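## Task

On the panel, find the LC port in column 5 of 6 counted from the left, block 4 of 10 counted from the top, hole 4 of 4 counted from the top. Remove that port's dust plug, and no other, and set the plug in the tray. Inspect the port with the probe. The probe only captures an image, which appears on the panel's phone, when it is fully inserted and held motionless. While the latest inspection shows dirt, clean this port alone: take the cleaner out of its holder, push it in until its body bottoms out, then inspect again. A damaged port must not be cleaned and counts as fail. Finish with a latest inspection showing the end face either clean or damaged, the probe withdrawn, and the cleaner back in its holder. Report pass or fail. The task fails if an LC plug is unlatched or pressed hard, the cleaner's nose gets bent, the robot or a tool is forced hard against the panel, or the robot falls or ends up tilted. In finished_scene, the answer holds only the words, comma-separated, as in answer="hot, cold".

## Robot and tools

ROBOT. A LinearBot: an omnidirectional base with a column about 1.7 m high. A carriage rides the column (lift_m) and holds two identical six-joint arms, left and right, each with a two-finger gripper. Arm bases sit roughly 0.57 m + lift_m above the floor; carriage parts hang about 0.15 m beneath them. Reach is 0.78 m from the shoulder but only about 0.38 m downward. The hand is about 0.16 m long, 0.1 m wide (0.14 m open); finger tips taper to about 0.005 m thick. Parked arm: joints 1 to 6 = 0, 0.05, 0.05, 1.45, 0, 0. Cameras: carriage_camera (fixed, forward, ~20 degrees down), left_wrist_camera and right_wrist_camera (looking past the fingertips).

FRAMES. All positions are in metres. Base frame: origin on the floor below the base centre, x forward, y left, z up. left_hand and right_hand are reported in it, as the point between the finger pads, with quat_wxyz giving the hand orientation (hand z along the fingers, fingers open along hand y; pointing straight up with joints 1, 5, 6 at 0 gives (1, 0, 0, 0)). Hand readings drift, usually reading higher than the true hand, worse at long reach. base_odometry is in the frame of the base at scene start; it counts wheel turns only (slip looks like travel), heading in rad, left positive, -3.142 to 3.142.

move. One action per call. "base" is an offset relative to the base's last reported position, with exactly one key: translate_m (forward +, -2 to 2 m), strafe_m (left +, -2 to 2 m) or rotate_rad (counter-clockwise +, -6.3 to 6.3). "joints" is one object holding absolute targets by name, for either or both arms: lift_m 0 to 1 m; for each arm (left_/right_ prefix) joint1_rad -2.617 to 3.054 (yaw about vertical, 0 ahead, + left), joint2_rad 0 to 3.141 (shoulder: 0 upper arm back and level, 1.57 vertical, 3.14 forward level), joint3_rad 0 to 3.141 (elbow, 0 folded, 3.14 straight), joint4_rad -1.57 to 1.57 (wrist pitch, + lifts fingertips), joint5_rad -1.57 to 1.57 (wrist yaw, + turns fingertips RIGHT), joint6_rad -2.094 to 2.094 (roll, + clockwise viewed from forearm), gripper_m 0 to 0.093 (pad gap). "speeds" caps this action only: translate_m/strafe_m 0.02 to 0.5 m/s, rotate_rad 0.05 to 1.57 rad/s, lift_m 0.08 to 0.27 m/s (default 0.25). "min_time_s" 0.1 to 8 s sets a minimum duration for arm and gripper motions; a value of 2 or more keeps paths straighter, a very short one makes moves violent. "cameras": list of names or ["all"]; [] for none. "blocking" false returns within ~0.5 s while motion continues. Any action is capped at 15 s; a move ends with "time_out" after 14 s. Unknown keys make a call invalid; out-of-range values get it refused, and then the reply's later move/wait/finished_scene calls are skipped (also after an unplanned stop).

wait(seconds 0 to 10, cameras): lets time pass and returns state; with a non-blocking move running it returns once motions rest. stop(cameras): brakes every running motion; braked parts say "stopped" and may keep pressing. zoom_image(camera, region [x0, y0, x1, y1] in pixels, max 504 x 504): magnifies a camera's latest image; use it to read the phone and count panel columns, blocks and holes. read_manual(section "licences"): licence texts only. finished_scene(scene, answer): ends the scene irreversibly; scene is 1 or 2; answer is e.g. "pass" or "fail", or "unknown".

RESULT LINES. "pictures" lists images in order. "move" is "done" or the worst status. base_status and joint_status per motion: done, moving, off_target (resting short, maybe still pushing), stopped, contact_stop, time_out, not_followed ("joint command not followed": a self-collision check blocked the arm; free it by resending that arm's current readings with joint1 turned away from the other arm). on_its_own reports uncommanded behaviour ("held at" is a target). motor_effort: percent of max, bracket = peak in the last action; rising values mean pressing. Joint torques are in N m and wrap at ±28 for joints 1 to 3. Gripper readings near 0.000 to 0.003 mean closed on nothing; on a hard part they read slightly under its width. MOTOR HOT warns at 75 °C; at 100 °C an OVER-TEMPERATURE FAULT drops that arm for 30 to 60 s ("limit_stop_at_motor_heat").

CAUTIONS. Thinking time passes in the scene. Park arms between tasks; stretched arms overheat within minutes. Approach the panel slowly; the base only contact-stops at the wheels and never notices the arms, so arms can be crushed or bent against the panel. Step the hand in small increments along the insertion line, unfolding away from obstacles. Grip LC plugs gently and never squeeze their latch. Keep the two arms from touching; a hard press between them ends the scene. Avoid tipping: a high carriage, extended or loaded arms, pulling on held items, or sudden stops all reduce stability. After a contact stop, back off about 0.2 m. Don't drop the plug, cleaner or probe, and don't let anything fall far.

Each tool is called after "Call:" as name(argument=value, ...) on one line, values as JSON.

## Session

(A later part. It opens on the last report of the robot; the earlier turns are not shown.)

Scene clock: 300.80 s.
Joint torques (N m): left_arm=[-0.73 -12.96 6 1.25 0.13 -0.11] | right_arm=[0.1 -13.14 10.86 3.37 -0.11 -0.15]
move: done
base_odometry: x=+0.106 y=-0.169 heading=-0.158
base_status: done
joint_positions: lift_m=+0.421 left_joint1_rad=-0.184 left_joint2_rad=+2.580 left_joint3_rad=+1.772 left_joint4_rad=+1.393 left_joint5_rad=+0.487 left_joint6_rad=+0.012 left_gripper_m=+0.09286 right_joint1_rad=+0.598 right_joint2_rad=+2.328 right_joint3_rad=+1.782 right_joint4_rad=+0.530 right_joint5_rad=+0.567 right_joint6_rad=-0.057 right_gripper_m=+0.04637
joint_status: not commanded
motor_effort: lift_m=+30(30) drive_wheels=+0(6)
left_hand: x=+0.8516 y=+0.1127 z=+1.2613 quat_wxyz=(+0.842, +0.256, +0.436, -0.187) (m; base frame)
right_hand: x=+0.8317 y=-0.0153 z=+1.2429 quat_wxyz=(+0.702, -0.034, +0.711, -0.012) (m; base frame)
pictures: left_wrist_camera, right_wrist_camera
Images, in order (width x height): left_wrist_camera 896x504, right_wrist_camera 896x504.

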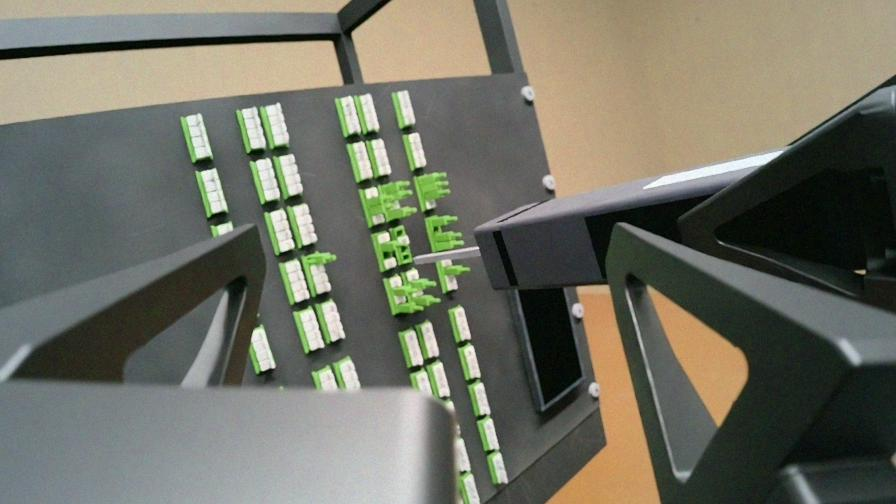

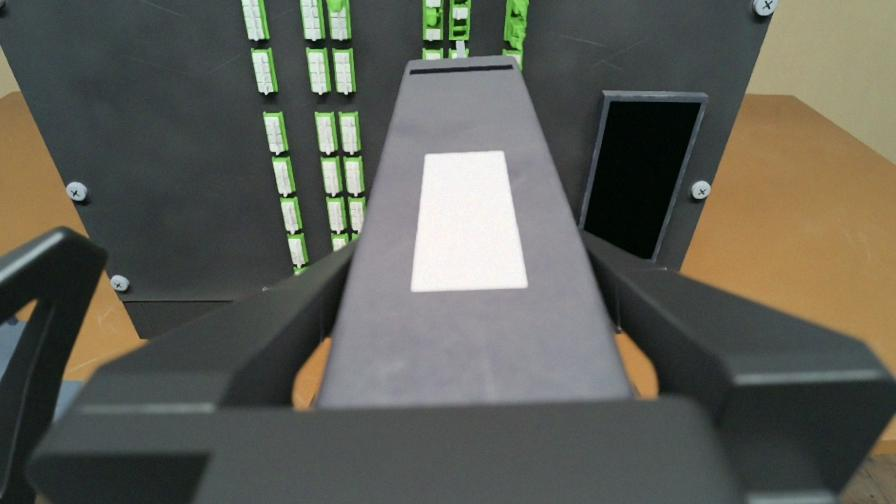

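Call:
move(base={"translate_m": -0.12}, speeds={"translate_m":0.08}, cameras=[])

Call:
move(joints={"right_joint1_rad":0.027,"right_joint2_rad":1.90,"right_joint3_rad":1.25,"right_joint4_rad":0.75,"right_joint5_rad":0.0,"left_joint1_rad":0.0,"left_joint2_rad":1.3,"left_joint3_rad":1.0,"left_joint4_rad":0.9,"left_joint5_rad":0.3}, min_time_s=3, cameras=[])

Call:
move(base={"strafe_m": 0.30}, speeds={"strafe_m":0.15}, cameras=["all"])

Scene clock: 305.27 s.
Joint torques (N m): left_arm=[-0.75 -12.96 5.98 1.26 0.14 -0.11] | right_arm=[0.23 -13.03 11.14 3.37 -0.16 -0.13]
move: done
base_odometry: x=-0.013 y=-0.150 heading=-0.157
base_status: done
joint_positions: lift_m=+0.421 left_joint1_rad=-0.184 left_joint2_rad=+2.580 left_joint3_rad=+1.772 left_joint4_rad=+1.393 left_joint5_rad=+0.487 left_joint6_rad=+0.012 left_gripper_m=+0.09286 right_joint1_rad=+0.597 right_joint2_rad=+2.328 right_joint3_rad=+1.782 right_joint4_rad=+0.529 right_joint5_rad=+0.567 right_joint6_rad=-0.057 right_gripper_m=+0.04637
joint_status: not commanded
motor_effort: lift_m=+30(30) drive_wheels=-2(9)
left_hand: x=+0.8516 y=+0.1127 z=+1.2613 quat_wxyz=(+0.842, +0.256, +0.436, -0.187) (m; base frame)
right_hand: x=+0.8321 y=-0.0160 z=+1.2427 quat_wxyz=(+0.702, -0.034, +0.711, -0.013) (m; base frame)
pictures: none
No camera images: "cameras" was empty.

Scene clock: 308.57 s.
Joint torques (N m): left_arm=[0.42 -6.93 4.93 1.13 -0.07 -0.11] | right_arm=[-0.23 -16.46 6.9 3.7 -0.18 -0.15]
move: off_target
base_odometry: x=-0.013 y=-0.150 heading=-0.157
base_status: not commanded
joint_positions: lift_m=+0.421 left_joint1_rad=-0.008 left_joint2_rad=+1.320 left_joint3_rad=+1.011 left_joint4_rad=+0.917 left_joint5_rad=+0.315 left_joint6_rad=+0.012 left_gripper_m=+0.09286 right_joint1_rad=+0.032 right_joint2_rad=+1.964 right_joint3_rad=+1.252 right_joint4_rad=+0.670 right_joint5_rad=+0.009 right_joint6_rad=-0.058 right_gripper_m=+0.04637
joint_status: right_joint4_rad off_target (ended at +0.670, target +0.750); the others done
motor_effort: lift_m=+30(30) drive_wheels=-1(2)
left_hand: x=+0.6337 y=+0.2538 z=+1.5057 quat_wxyz=(+0.875, +0.143, +0.456, -0.071) (m; base frame)
right_hand: x=+0.8248 y=-0.2936 z=+1.2497 quat_wxyz=(+0.692, -0.029, +0.721, -0.012) (m; base frame)
pictures: none
No camera images: "cameras" was empty.

Scene clock: 311.57 s.
Joint torques (N m): left_arm=[0.2 -6.94 4.92 1.14 -0.05 -0.11] | right_arm=[0.14 -16.5 6.83 3.68 -0.13 -0.15]
move: done
base_odometry: x=+0.034 y=+0.146 heading=-0.157
base_status: done
joint_positions: lift_m=+0.421 left_joint1_rad=-0.005 left_joint2_rad=+1.320 left_joint3_rad=+1.011 left_joint4_rad=+0.915 left_joint5_rad=+0.312 left_joint6_rad=+0.012 left_gripper_m=+0.09286 right_joint1_rad=+0.029 right_joint2_rad=+1.964 right_joint3_rad=+1.252 right_joint4_rad=+0.672 right_joint5_rad=+0.004 right_joint6_rad=-0.058 right_gripper_m=+0.04637
joint_status: not commanded
motor_effort: lift_m=+30(30) drive_wheels=-2(7)
left_hand: x=+0.6343 y=+0.2554 z=+1.5053 quat_wxyz=(+0.875, +0.142, +0.457, -0.069) (m; base frame)
right_hand: x=+0.8248 y=-0.2944 z=+1.2502 quat_wxyz=(+0.693, -0.030, +0.720, -0.011) (m; base frame)
pictures: carriage_camera, left_wrist_camera, right_wrist_camera
Images, in order (width x height): carriage_camera 896x504, left_wrist_camera 896x504, right_wrist_camera 896x504.

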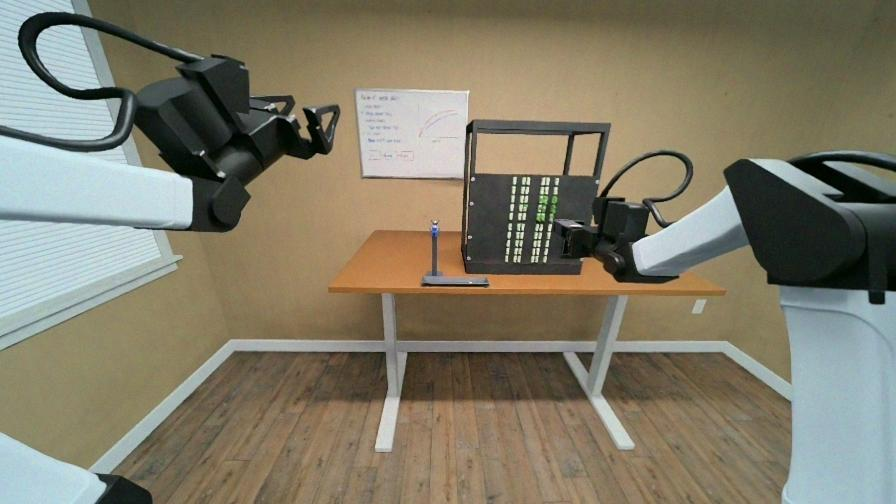

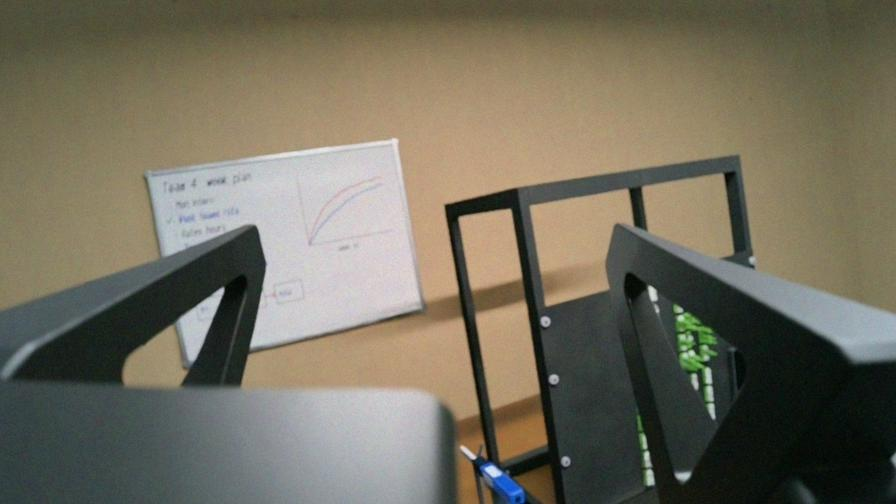

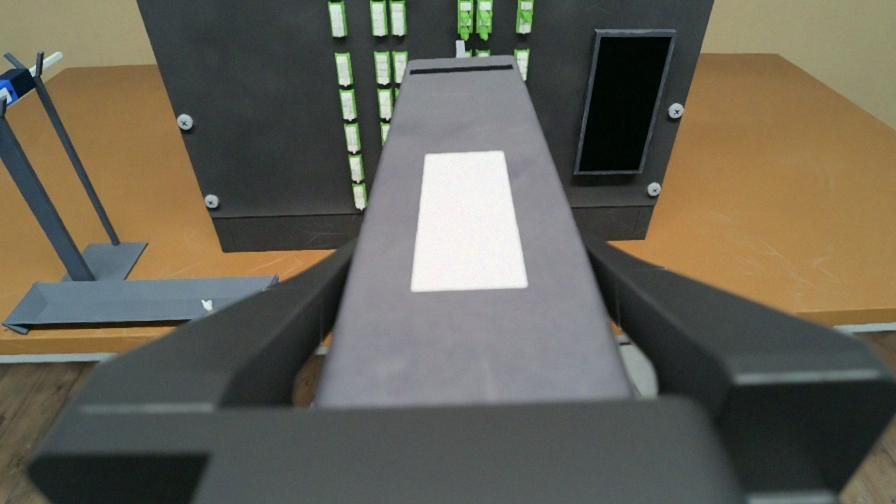

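Call:
move(base={"strafe_m": -0.028}, speeds={"strafe_m":0.05}, joints={"right_joint6_rad":-0.09,"right_joint1_rad":0.06,"right_joint2_rad":1.80,"right_joint3_rad":1.15,"right_joint4_rad":0.78,"right_joint5_rad":0.03}, min_time_s=1.5, cameras=[])

Call:
move(base={"translate_m": 0.09}, speeds={"translate_m":0.08}, cameras=["right_wrist_camera"])

Scene clock: 314.63 s.
Joint torques (N m): left_arm=[0.1 -6.95 4.92 1.16 -0.05 -0.11] | right_arm=[0.84 -15.16 6.89 3.69 0.02 -0.14]
move: off_target
base_odometry: x=+0.029 y=+0.119 heading=-0.157
base_status: done
joint_positions: lift_m=+0.421 left_joint1_rad=-0.004 left_joint2_rad=+1.320 left_joint3_rad=+1.011 left_joint4_rad=+0.913 left_joint5_rad=+0.311 left_joint6_rad=+0.012 left_gripper_m=+0.09286 right_joint1_rad=+0.054 right_joint2_rad=+1.860 right_joint3_rad=+1.152 right_joint4_rad=+0.700 right_joint5_rad=+0.021 right_joint6_rad=-0.077 right_gripper_m=+0.04637
joint_status: right_joint4_rad off_target (ended at +0.700, target +0.780); the others done
motor_effort: lift_m=+30(30) drive_wheels=+1(9)
left_hand: x=+0.6347 y=+0.2560 z=+1.5049 quat_wxyz=(+0.875, +0.141, +0.458, -0.069) (m; base frame)
right_hand: x=+0.7991 y=-0.2839 z=+1.2683 quat_wxyz=(+0.704, -0.039, +0.709, -0.015) (m; base frame)
pictures: none
No camera images: "cameras" was empty.

Scene clock: 316.37 s.
Joint torques (N m): left_arm=[0.1 -6.56 4.92 1.18 -0.05 -0.11] | right_arm=[0.9 -14.72 6.91 3.61 0 -0.16]
move: done
base_odometry: x=+0.118 y=+0.105 heading=-0.157
base_status: done
joint_positions: lift_m=+0.421 left_joint1_rad=-0.004 left_joint2_rad=+1.316 left_joint3_rad=+1.011 left_joint4_rad=+0.909 left_joint5_rad=+0.311 left_joint6_rad=+0.012 left_gripper_m=+0.09286 right_joint1_rad=+0.054 right_joint2_rad=+1.856 right_joint3_rad=+1.152 right_joint4_rad=+0.706 right_joint5_rad=+0.022 right_joint6_rad=-0.077 right_gripper_m=+0.04637
joint_status: not commanded
motor_effort: lift_m=+30(30) drive_wheels=-4(7)
left_hand: x=+0.6334 y=+0.2560 z=+1.5060 quat_wxyz=(+0.875, +0.141, +0.458, -0.069) (m; base frame)
right_hand: x=+0.7986 y=-0.2841 z=+1.2718 quat_wxyz=(+0.708, -0.039, +0.705, -0.016) (m; base frame)
pictures: right_wrist_camera
Images, in order (width x height): right_wrist_camera 896x504.

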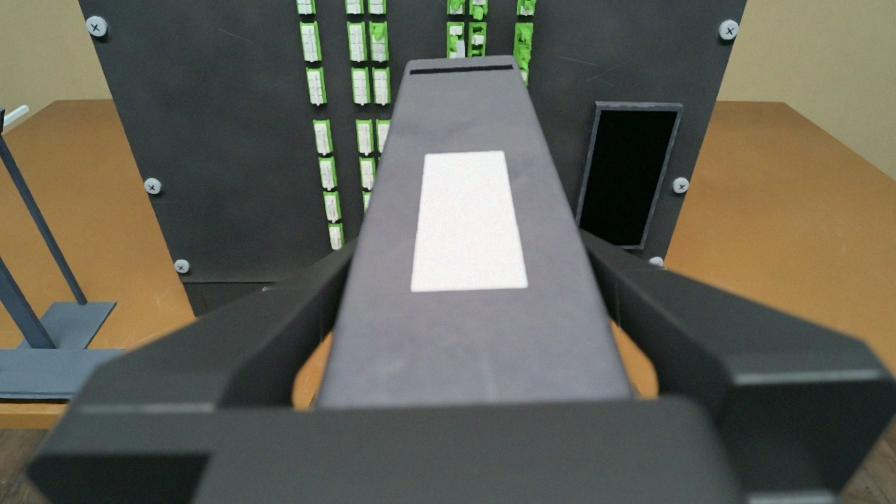

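Call:
move(joints={"right_joint6_rad":-0.058,"right_joint1_rad":0.05,"right_joint5_rad":-0.015}, min_time_s=1, cameras=["right_wrist_camera"])

Call:
zoom_image(camera="right_wrist_camera", region=[430, 0, 530, 60])

Call:
zoom_image(camera="right_wrist_camera", region=[70, 0, 230, 290])

Call:
zoom_image(camera="right_wrist_camera", region=[600, 0, 760, 290])

Scene clock: 318.53 s.
Joint torques (N m): left_arm=[0.12 -6.52 4.93 1.19 -0.05 -0.11] | right_arm=[-0.08 -14.76 6.95 3.62 -0.22 0.18]
move: done
base_odometry: x=+0.118 y=+0.105 heading=-0.157
base_status: not commanded
joint_positions: lift_m=+0.421 left_joint1_rad=-0.004 left_joint2_rad=+1.316 left_joint3_rad=+1.011 left_joint4_rad=+0.909 left_joint5_rad=+0.311 left_joint6_rad=+0.012 left_gripper_m=+0.09286 right_joint1_rad=+0.054 right_joint2_rad=+1.856 right_joint3_rad=+1.152 right_joint4_rad=+0.707 right_joint5_rad=-0.006 right_joint6_rad=-0.071 right_gripper_m=+0.04637
joint_status: all done
motor_effort: lift_m=+30(30) drive_wheels=-3(3)
left_hand: x=+0.6334 y=+0.2560 z=+1.5060 quat_wxyz=(+0.875, +0.141, +0.458, -0.069) (m; base frame)
right_hand: x=+0.7984 y=-0.2791 z=+1.2720 quat_wxyz=(+0.708, -0.046, +0.704, -0.004) (m; base frame)
pictures: right_wrist_camera
Images, in order (width x height): right_wrist_camera 896x504.

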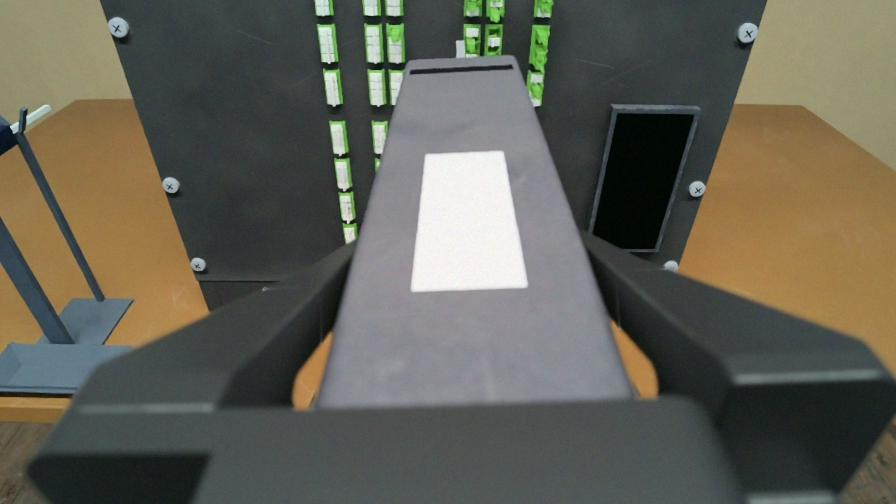

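Scaled by 5.040 from the camera's 896x504 image, which has a finer 1280x720 frame.

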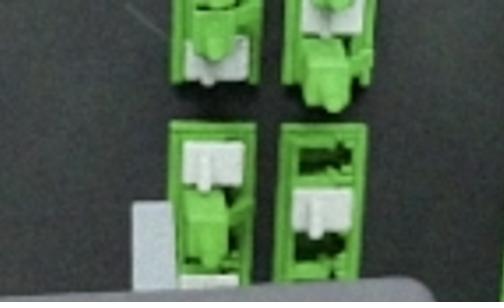

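Scaled by 1.738 from the camera's 896x504 image, which has a finer 1280x720 frame.

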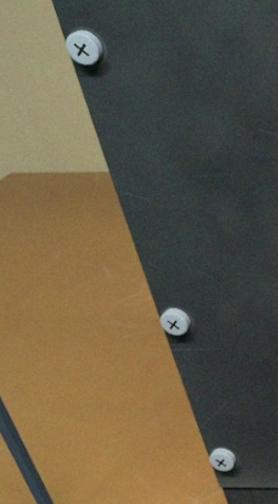

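Scaled by 1.738 from the camera's 896x504 image, which has a finer 1280x720 frame.

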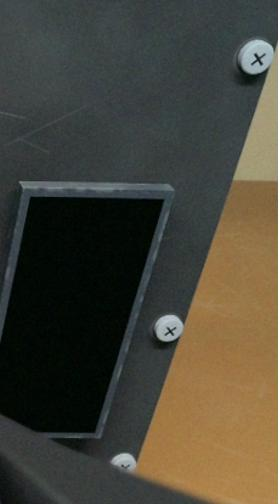

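Call:
move(base={"strafe_m": -0.039}, speeds={"strafe_m":0.05}, joints={"right_joint6_rad":-0.048,"right_joint1_rad":0.08,"right_joint5_rad":0.008}, min_time_s=1, cameras=[])

Call:
move(joints={"right_joint1_rad":0.065,"right_joint2_rad":2.05,"right_joint3_rad":1.45,"right_joint4_rad":0.72,"right_joint5_rad":-0.007}, min_time_s=1.5, cameras=["right_wrist_camera"])

Call:
zoom_image(camera="right_wrist_camera", region=[430, 0, 530, 60])

Call:
zoom_image(camera="right_wrist_camera", region=[40, 0, 200, 290])

Call:
zoom_image(camera="right_wrist_camera", region=[600, 0, 760, 290])

Scene clock: 321.00 s.
Joint torques (N m): left_arm=[-0.02 -6.52 4.93 1.19 -0.04 -0.11] | right_arm=[0.84 -14.79 6.93 3.59 0.02 0.13]
move: done
base_odometry: x=+0.113 y=+0.067 heading=-0.156
base_status: done
joint_positions: lift_m=+0.421 left_joint1_rad=-0.003 left_joint2_rad=+1.316 left_joint3_rad=+1.011 left_joint4_rad=+0.909 left_joint5_rad=+0.311 left_joint6_rad=+0.012 left_gripper_m=+0.09286 right_joint1_rad=+0.074 right_joint2_rad=+1.856 right_joint3_rad=+1.152 right_joint4_rad=+0.707 right_joint5_rad=+0.001 right_joint6_rad=-0.061 right_gripper_m=+0.04637
joint_status: all done
motor_effort: lift_m=+30(30) drive_wheels=-2(7)
left_hand: x=+0.6335 y=+0.2567 z=+1.5060 quat_wxyz=(+0.875, +0.140, +0.458, -0.068) (m; base frame)
right_hand: x=+0.7977 y=-0.2692 z=+1.2720 quat_wxyz=(+0.708, -0.047, +0.704, +0.004) (m; base frame)
pictures: none
No camera images: "cameras" was empty.

Scene clock: 322.80 s.
Joint torques (N m): left_arm=[-0.02 -6.52 4.93 1.19 -0.04 -0.11] | right_arm=[-0.46 -9.87 11.71 3.41 -0.2 0.14]
move: off_target
base_odometry: x=+0.113 y=+0.067 heading=-0.156
base_status: not commanded
joint_positions: lift_m=+0.421 left_joint1_rad=-0.003 left_joint2_rad=+1.316 left_joint3_rad=+1.011 left_joint4_rad=+0.909 left_joint5_rad=+0.311 left_joint6_rad=+0.012 left_gripper_m=+0.09286 right_joint1_rad=+0.073 right_joint2_rad=+2.035 right_joint3_rad=+1.391 right_joint4_rad=+0.662 right_joint5_rad=+0.001 right_joint6_rad=-0.061 right_gripper_m=+0.04637
joint_status: right_joint4_rad off_target (ended at +0.662, target +0.720); the others done
motor_effort: lift_m=+30(30) drive_wheels=-2(2)
left_hand: x=+0.6335 y=+0.2567 z=+1.5060 quat_wxyz=(+0.875, +0.140, +0.458, -0.068) (m; base frame)
right_hand: x=+0.8479 y=-0.2661 z=+1.2725 quat_wxyz=(+0.714, -0.047, +0.699, +0.004) (m; base frame)
pictures: right_wrist_camera
Images, in order (width x height): right_wrist_camera 896x504.

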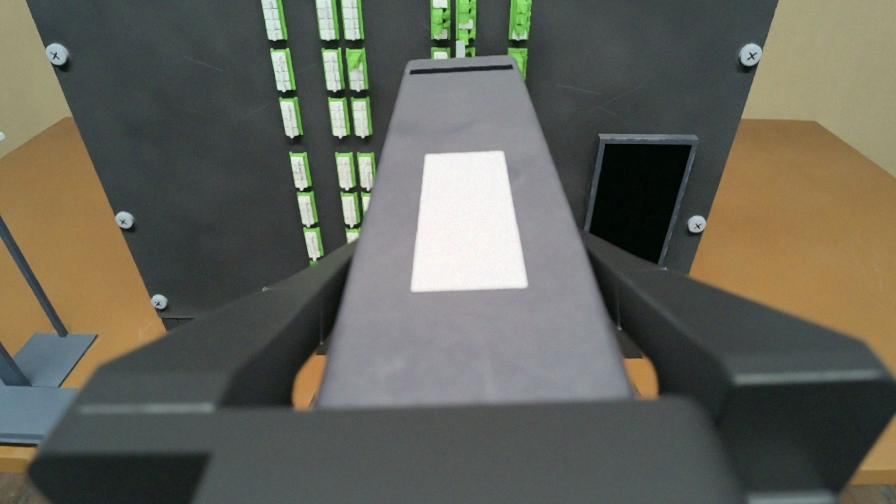

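Scaled by 5.040 from the camera's 896x504 image, which has a finer 1280x720 frame.

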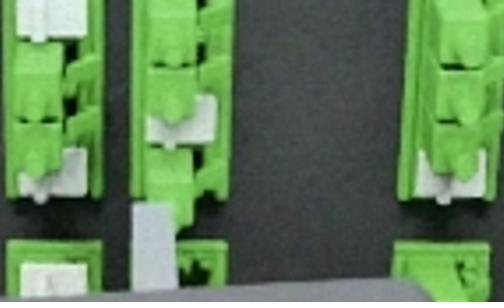

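Scaled by 1.738 from the camera's 896x504 image, which has a finer 1280x720 frame.

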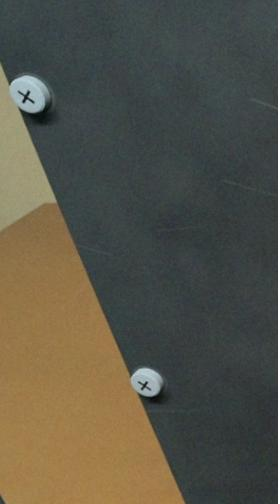

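Scaled by 1.738 from the camera's 896x504 image, which has a finer 1280x720 frame.

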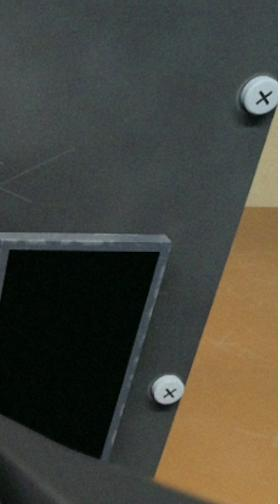

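Call:
move(base={"translate_m": -0.035}, speeds={"translate_m":0.05}, cameras=[])

Call:
wait(seconds=0.1, cameras=["right_wrist_camera"])

Call:
zoom_image(camera="right_wrist_camera", region=[410, 0, 550, 60])

Scene clock: 324.67 s.
Joint torques (N m): left_arm=[-0.02 -6.52 4.9 1.22 -0.04 -0.11] | right_arm=[-0.44 -10.69 11.21 3.48 -0.19 0.14]
move: done
base_odometry: x=+0.078 y=+0.072 heading=-0.156
base_status: done
joint_positions: lift_m=+0.421 left_joint1_rad=-0.003 left_joint2_rad=+1.315 left_joint3_rad=+1.011 left_joint4_rad=+0.907 left_joint5_rad=+0.311 left_joint6_rad=+0.012 left_gripper_m=+0.09286 right_joint1_rad=+0.073 right_joint2_rad=+2.042 right_joint3_rad=+1.400 right_joint4_rad=+0.659 right_joint5_rad=+0.001 right_joint6_rad=-0.061 right_gripper_m=+0.04637
joint_status: not commanded
motor_effort: lift_m=+30(30) drive_wheels=-2(5)
left_hand: x=+0.6335 y=+0.2567 z=+1.5060 quat_wxyz=(+0.875, +0.140, +0.458, -0.068) (m; base frame)
right_hand: x=+0.8498 y=-0.2660 z=+1.2711 quat_wxyz=(+0.713, -0.047, +0.700, +0.004) (m; base frame)
pictures: none
No camera images: "cameras" was empty.

Scene clock: 324.77 s.
Joint torques (N m): left_arm=[-0.02 -6.43 4.93 1.21 -0.04 -0.11] | right_arm=[-0.49 -10.5 11.28 3.5 -0.2 0.13]
base_odometry: x=+0.078 y=+0.072 heading=-0.156
base_status: done
joint_positions: lift_m=+0.421 left_joint1_rad=-0.003 left_joint2_rad=+1.315 left_joint3_rad=+1.011 left_joint4_rad=+0.907 left_joint5_rad=+0.311 left_joint6_rad=+0.012 left_gripper_m=+0.09286 right_joint1_rad=+0.073 right_joint2_rad=+2.042 right_joint3_rad=+1.400 right_joint4_rad=+0.659 right_joint5_rad=+0.001 right_joint6_rad=-0.061 right_gripper_m=+0.04637
joint_status: not commanded
motor_effort: lift_m=+30(30) drive_wheels=-1(5)
left_hand: x=+0.6335 y=+0.2567 z=+1.5060 quat_wxyz=(+0.875, +0.140, +0.458, -0.068) (m; base frame)
right_hand: x=+0.8498 y=-0.2660 z=+1.2711 quat_wxyz=(+0.713, -0.047, +0.700, +0.004) (m; base frame)
wait: 0.10 s; no rest
pictures: right_wrist_camera
Images, in order (width x height): right_wrist_camera 896x504.

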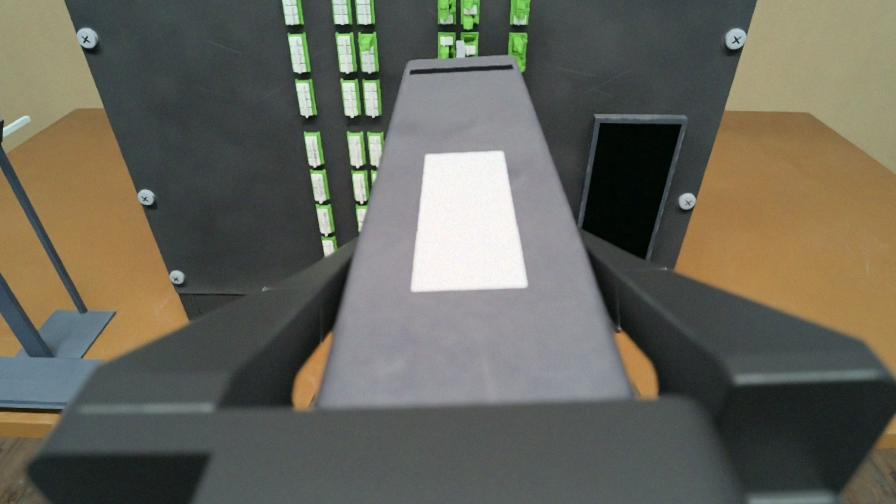

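Scaled by 3.600 from the camera's 896x504 image, which has a finer 1280x720 frame.

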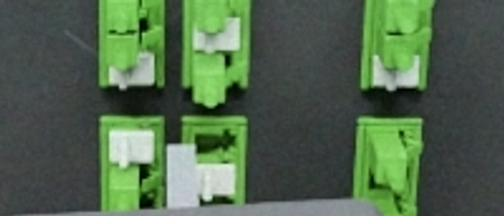

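Call:
move(joints={"right_joint1_rad":0.058,"right_joint2_rad":2.08,"right_joint3_rad":1.40,"right_joint4_rad":0.80,"right_joint5_rad":-0.007}, min_time_s=1, cameras=[])

Call:
move(joints={"right_joint2_rad":2.126,"right_joint3_rad":1.459,"right_joint4_rad":0.752}, min_time_s=1.5, cameras=["right_wrist_camera"])

Call:
zoom_image(camera="right_wrist_camera", region=[430, 0, 510, 60])

Scene clock: 326.97 s.
Joint torques (N m): left_arm=[-0.02 -6.45 4.93 1.21 -0.04 -0.11] | right_arm=[-0.32 -10.56 7.13 3.67 -0.19 0.13]
move: off_target
base_odometry: x=+0.078 y=+0.072 heading=-0.156
base_status: not commanded
joint_positions: lift_m=+0.421 left_joint1_rad=-0.003 left_joint2_rad=+1.315 left_joint3_rad=+1.011 left_joint4_rad=+0.907 left_joint5_rad=+0.311 left_joint6_rad=+0.012 left_gripper_m=+0.09286 right_joint1_rad=+0.064 right_joint2_rad=+2.070 right_joint3_rad=+1.400 right_joint4_rad=+0.719 right_joint5_rad=+0.000 right_joint6_rad=-0.061 right_gripper_m=+0.04637
joint_status: right_joint4_rad off_target (ended at +0.719, target +0.800); the others done
motor_effort: lift_m=+30(30) drive_wheels=-1(1)
left_hand: x=+0.6335 y=+0.2567 z=+1.5060 quat_wxyz=(+0.875, +0.140, +0.458, -0.068) (m; base frame)
right_hand: x=+0.8535 y=-0.2711 z=+1.2696 quat_wxyz=(+0.724, -0.043, +0.688, +0.001) (m; base frame)
pictures: none
No camera images: "cameras" was empty.

Scene clock: 328.77 s.
Joint torques (N m): left_arm=[-0.01 -6.45 4.93 1.21 -0.04 -0.11] | right_arm=[-0.29 -10.97 10.91 3.43 -0.19 0.13]
move: off_target
base_odometry: x=+0.078 y=+0.072 heading=-0.156
base_status: not commanded
joint_positions: lift_m=+0.421 left_joint1_rad=-0.003 left_joint2_rad=+1.315 left_joint3_rad=+1.011 left_joint4_rad=+0.907 left_joint5_rad=+0.311 left_joint6_rad=+0.012 left_gripper_m=+0.09286 right_joint1_rad=+0.064 right_joint2_rad=+2.117 right_joint3_rad=+1.409 right_joint4_rad=+0.695 right_joint5_rad=+0.000 right_joint6_rad=-0.061 right_gripper_m=+0.04637
joint_status: right_joint4_rad off_target (ended at +0.694, target +0.752); the others done
motor_effort: lift_m=+30(30) drive_wheels=-1(1)
left_hand: x=+0.6335 y=+0.2567 z=+1.5060 quat_wxyz=(+0.875, +0.140, +0.458, -0.068) (m; base frame)
right_hand: x=+0.8604 y=-0.2707 z=+1.2395 quat_wxyz=(+0.703, -0.045, +0.710, +0.001) (m; base frame)
pictures: right_wrist_camera
Images, in order (width x height): right_wrist_camera 896x504.

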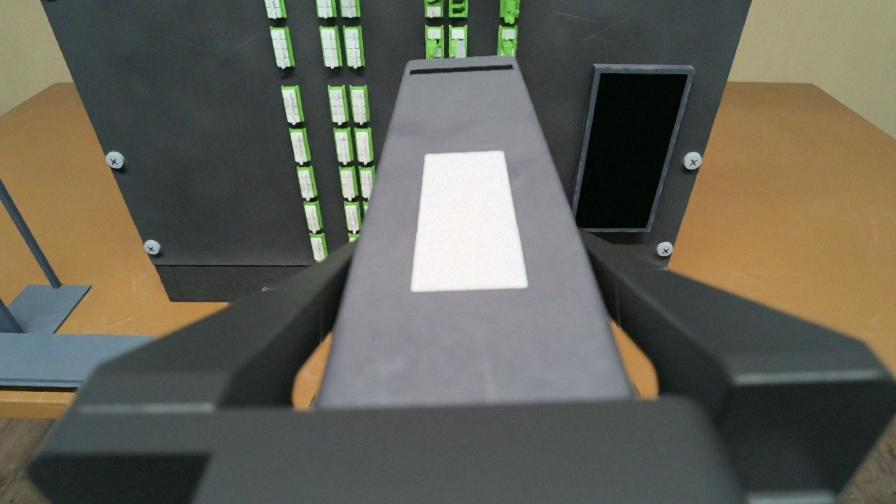

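Scaled by 6.300 from the camera's 896x504 image, which has a finer 1280x720 frame.

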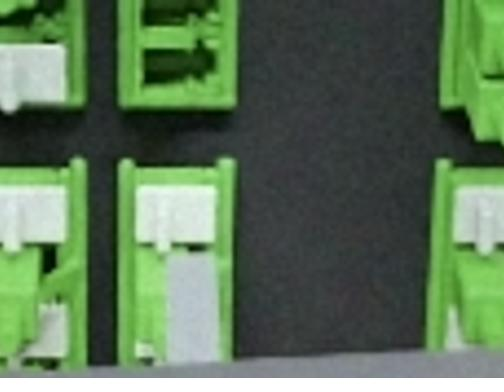

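Call:
move(joints={"right_joint2_rad":2.1778,"right_joint3_rad":1.543,"right_joint4_rad":0.729}, min_time_s=1.5, cameras=["right_wrist_camera"])

Call:
zoom_image(camera="right_wrist_camera", region=[430, 0, 510, 60])

Call:
move(joints={"left_joint1_rad":-0.45,"left_joint2_rad":2.0,"left_joint3_rad":1.5,"left_joint4_rad":1.0,"left_joint5_rad":0.3}, min_time_s=2.5, cameras=["carriage_camera","left_wrist_camera"])

Scene clock: 332.30 s.
Joint torques (N m): left_arm=[-0.02 -6.43 4.93 1.21 -0.04 -0.11] | right_arm=[-0.25 -11.34 11.07 3.42 -0.19 0.13]
move: off_target
base_odometry: x=+0.078 y=+0.072 heading=-0.156
base_status: not commanded
joint_positions: lift_m=+0.421 left_joint1_rad=-0.003 left_joint2_rad=+1.315 left_joint3_rad=+1.011 left_joint4_rad=+0.907 left_joint5_rad=+0.311 left_joint6_rad=+0.012 left_gripper_m=+0.09286 right_joint1_rad=+0.064 right_joint2_rad=+2.167 right_joint3_rad=+1.492 right_joint4_rad=+0.672 right_joint5_rad=+0.000 right_joint6_rad=-0.061 right_gripper_m=+0.04637
joint_status: right_joint4_rad off_target (ended at +0.672, target +0.729); the others done
motor_effort: lift_m=+30(30) drive_wheels=-1(1)
left_hand: x=+0.6335 y=+0.2567 z=+1.5060 quat_wxyz=(+0.875, +0.140, +0.458, -0.068) (m; base frame)
right_hand: x=+0.8752 y=-0.2697 z=+1.2424 quat_wxyz=(+0.706, -0.044, +0.707, +0.001) (m; base frame)
pictures: right_wrist_camera
Images, in order (width x height): right_wrist_camera 896x504.

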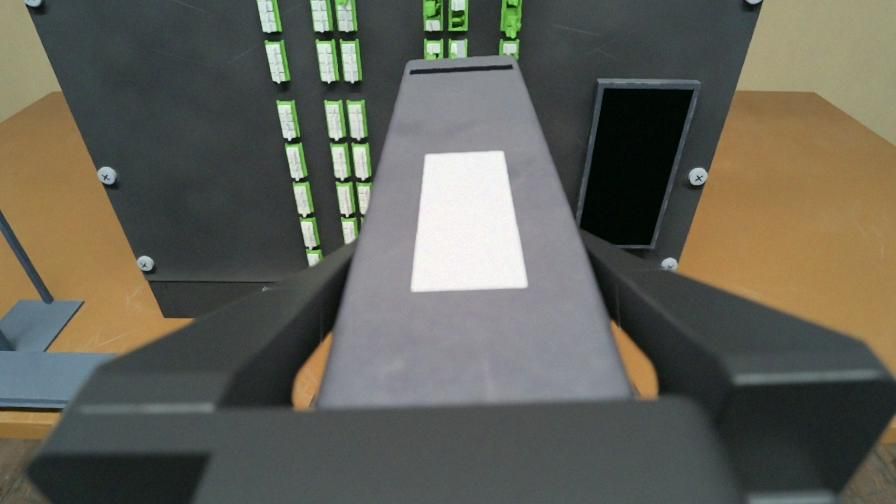

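Scaled by 6.300 from the camera's 896x504 image, which has a finer 1280x720 frame.

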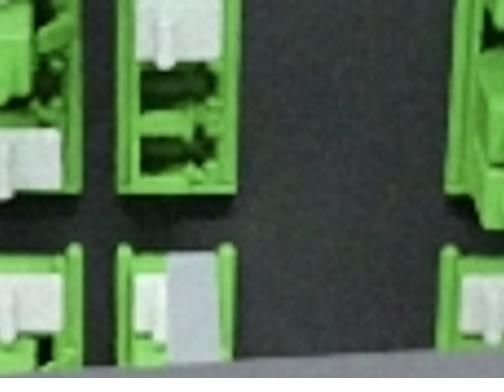

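Scene clock: 335.10 s.
Joint torques (N m): left_arm=[-0.85 -9.2 7.45 1.52 -0.02 -0.11] | right_arm=[-0.25 -11.33 11.11 3.44 -0.17 0.14]
move: done
base_odometry: x=+0.078 y=+0.072 heading=-0.156
base_status: not commanded
joint_positions: lift_m=+0.421 left_joint1_rad=-0.443 left_joint2_rad=+1.976 left_joint3_rad=+1.477 left_joint4_rad=+0.989 left_joint5_rad=+0.311 left_joint6_rad=+0.012 left_gripper_m=+0.09286 right_joint1_rad=+0.064 right_joint2_rad=+2.167 right_joint3_rad=+1.492 right_joint4_rad=+0.670 right_joint5_rad=+0.000 right_joint6_rad=-0.061 right_gripper_m=+0.04637
joint_status: all done
motor_effort: lift_m=+30(30) drive_wheels=-1(1)
left_hand: x=+0.7321 y=+0.0146 z=+1.4215 quat_wxyz=(+0.811, +0.244, +0.465, -0.259) (m; base frame)
right_hand: x=+0.8752 y=-0.2697 z=+1.2419 quat_wxyz=(+0.706, -0.044, +0.707, +0.001) (m; base frame)
pictures: carriage_camera, left_wrist_camera
Images, in order (width x height): carriage_camera 896x504, left_wrist_camera 896x504.

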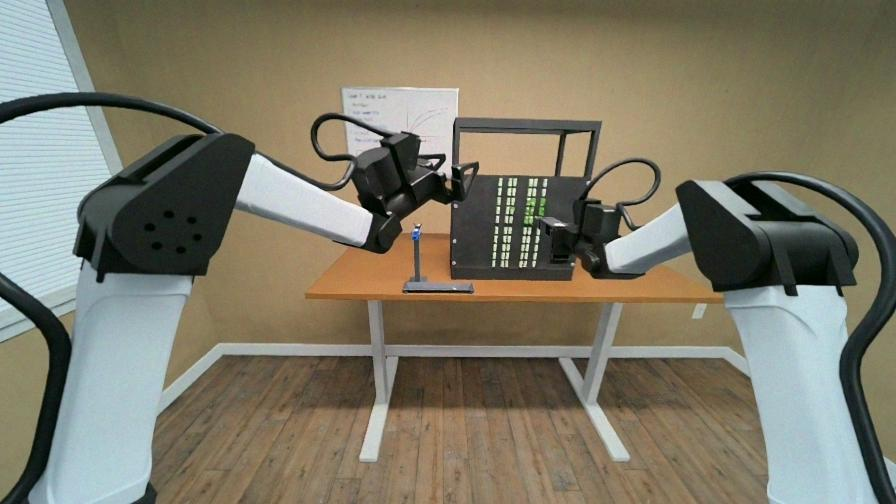

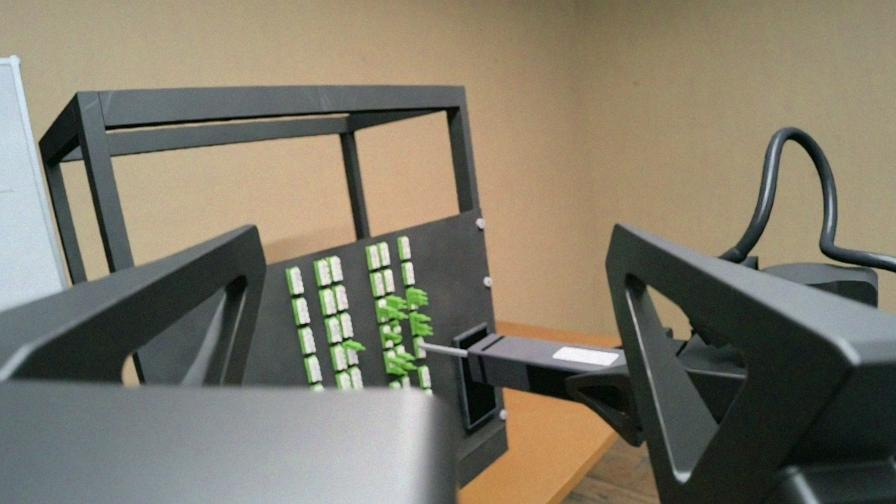

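Call:
move(joints={"left_joint1_rad":-0.49,"left_joint2_rad":2.75,"left_joint3_rad":2.01,"left_joint4_rad":1.23,"left_joint5_rad":0.12}, min_time_s=3, cameras=["carriage_camera","left_wrist_camera"])

Call:
zoom_image(camera="left_wrist_camera", region=[400, 180, 560, 300])

Scene clock: 341.23 s.
Joint torques (N m): left_arm=[-0.94 -12.94 6.98 1.56 -0.03 -0.1] | right_arm=[-0.29 -11.38 11.08 3.43 -0.18 0.15]
move: done
base_odometry: x=+0.078 y=+0.072 heading=-0.156
base_status: not commanded
joint_positions: lift_m=+0.421 left_joint1_rad=-0.482 left_joint2_rad=+2.718 left_joint3_rad=+1.989 left_joint4_rad=+1.220 left_joint5_rad=+0.135 left_joint6_rad=+0.012 left_gripper_m=+0.09286 right_joint1_rad=+0.064 right_joint2_rad=+2.167 right_joint3_rad=+1.492 right_joint4_rad=+0.670 right_joint5_rad=+0.000 right_joint6_rad=-0.061 right_gripper_m=+0.04637
joint_status: all done
motor_effort: lift_m=+30(30) drive_wheels=-1(1)
left_hand: x=+0.8416 y=-0.0345 z=+1.2364 quat_wxyz=(+0.824, +0.181, +0.484, -0.233) (m; base frame)
right_hand: x=+0.8752 y=-0.2697 z=+1.2419 quat_wxyz=(+0.706, -0.044, +0.707, +0.001) (m; base frame)
pictures: carriage_camera, left_wrist_camera
Images, in order (width x height): carriage_camera 896x504, left_wrist_camera 896x504.

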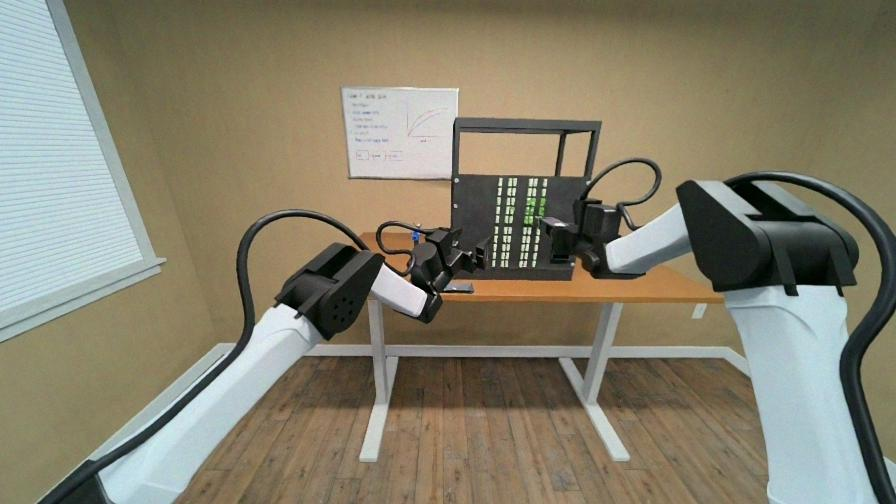

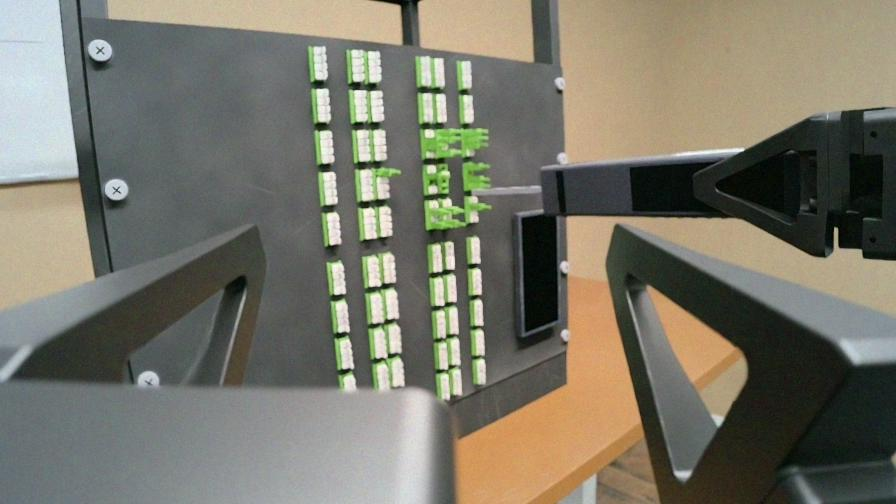

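Scaled by 3.150 from the camera's 896x504 image, which has a finer 1280x720 frame.

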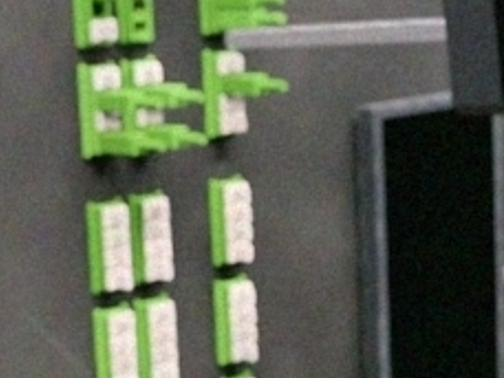

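Call:
move(joints={"right_joint1_rad":0.085}, min_time_s=0.5, cameras=[])

Call:
move(joints={"right_joint1_rad":0.061,"right_joint2_rad":2.2273,"right_joint3_rad":1.6465,"right_joint4_rad":0.674}, min_time_s=1.5, cameras=["left_wrist_camera","right_wrist_camera"])

Call:
zoom_image(camera="left_wrist_camera", region=[420, 160, 480, 220])

Call:
zoom_image(camera="right_wrist_camera", region=[440, 10, 480, 60])

Scene clock: 343.27 s.
Joint torques (N m): left_arm=[-0.92 -12.94 6.99 1.55 -0.02 -0.1] | right_arm=[0.46 -11.33 11.08 3.44 -0.15 0.14]
move: done
base_odometry: x=+0.078 y=+0.072 heading=-0.156
base_status: not commanded
joint_positions: lift_m=+0.421 left_joint1_rad=-0.482 left_joint2_rad=+2.718 left_joint3_rad=+1.989 left_joint4_rad=+1.220 left_joint5_rad=+0.134 left_joint6_rad=+0.012 left_gripper_m=+0.09286 right_joint1_rad=+0.082 right_joint2_rad=+2.167 right_joint3_rad=+1.492 right_joint4_rad=+0.670 right_joint5_rad=-0.001 right_joint6_rad=-0.061 right_gripper_m=+0.04637
joint_status: all done
motor_effort: lift_m=+30(30) drive_wheels=-1(1)
left_hand: x=+0.8416 y=-0.0344 z=+1.2365 quat_wxyz=(+0.824, +0.181, +0.484, -0.233) (m; base frame)
right_hand: x=+0.8743 y=-0.2577 z=+1.2419 quat_wxyz=(+0.706, -0.051, +0.707, +0.008) (m; base frame)
pictures: none
No camera images: "cameras" was empty.

Scene clock: 345.07 s.
Joint torques (N m): left_arm=[-0.94 -12.94 6.98 1.55 -0.02 -0.1] | right_arm=[-0.21 -11.85 11.23 3.41 -0.16 0.15]
move: off_target
base_odometry: x=+0.078 y=+0.072 heading=-0.156
base_status: not commanded
joint_positions: lift_m=+0.421 left_joint1_rad=-0.482 left_joint2_rad=+2.718 left_joint3_rad=+1.989 left_joint4_rad=+1.220 left_joint5_rad=+0.134 left_joint6_rad=+0.012 left_gripper_m=+0.09286 right_joint1_rad=+0.066 right_joint2_rad=+2.216 right_joint3_rad=+1.595 right_joint4_rad=+0.617 right_joint5_rad=-0.001 right_joint6_rad=-0.061 right_gripper_m=+0.04637
joint_status: right_joint4_rad off_target (ended at +0.618, target +0.674); the others done
motor_effort: lift_m=+30(30) drive_wheels=-1(1)
left_hand: x=+0.8416 y=-0.0344 z=+1.2366 quat_wxyz=(+0.824, +0.181, +0.484, -0.233) (m; base frame)
right_hand: x=+0.8909 y=-0.2672 z=+1.2468 quat_wxyz=(+0.706, -0.045, +0.707, +0.002) (m; base frame)
pictures: left_wrist_camera, right_wrist_camera
Images, in order (width x height): left_wrist_camera 896x504, right_wrist_camera 896x504.

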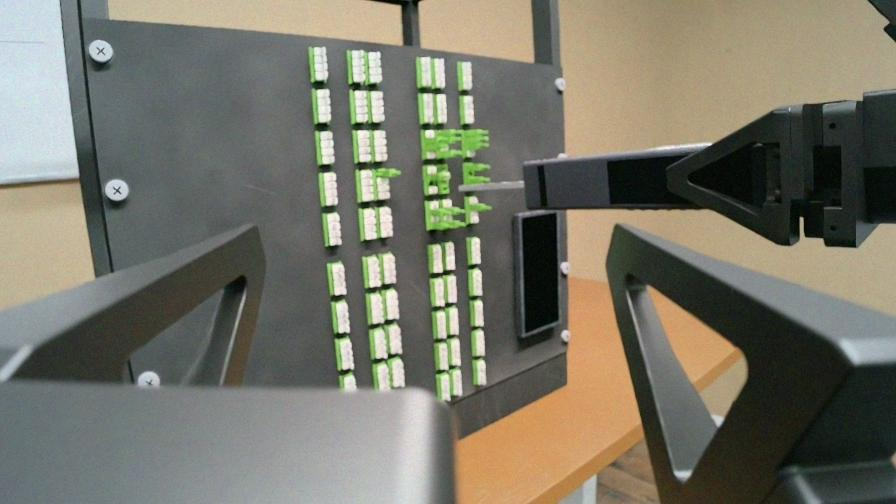

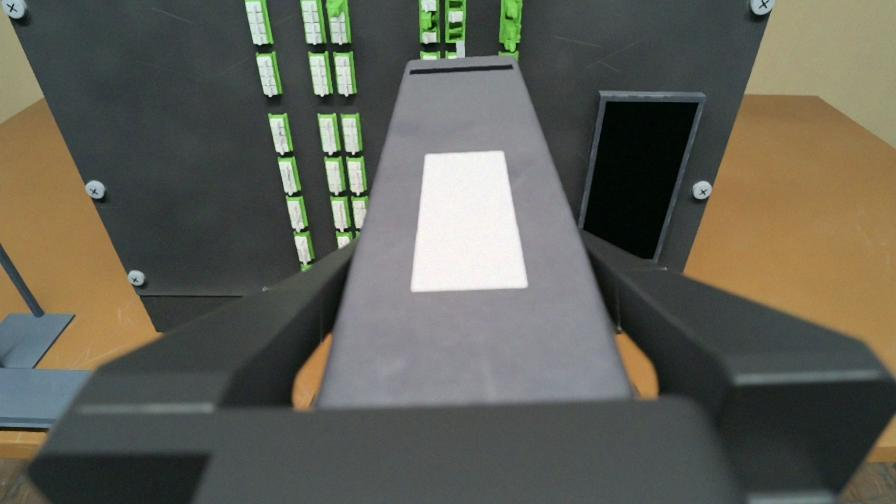

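Scaled by 8.400 from the camera's 896x504 image, which has a finer 1280x720 frame.

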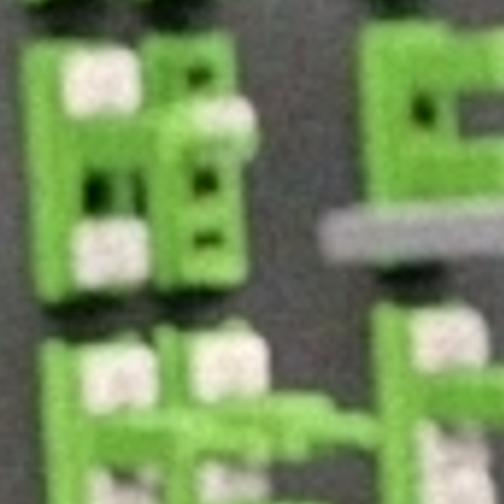

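Scaled by 10.080 from the camera's 896x504 image, which has a finer 1280x720 frame.

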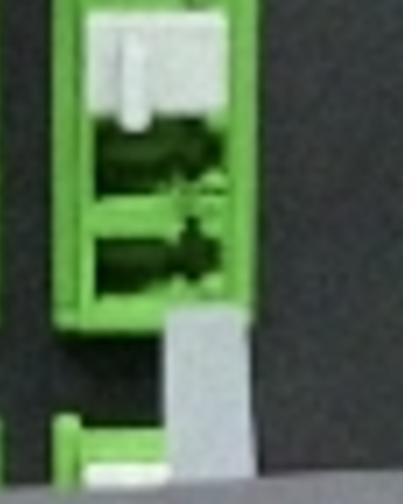

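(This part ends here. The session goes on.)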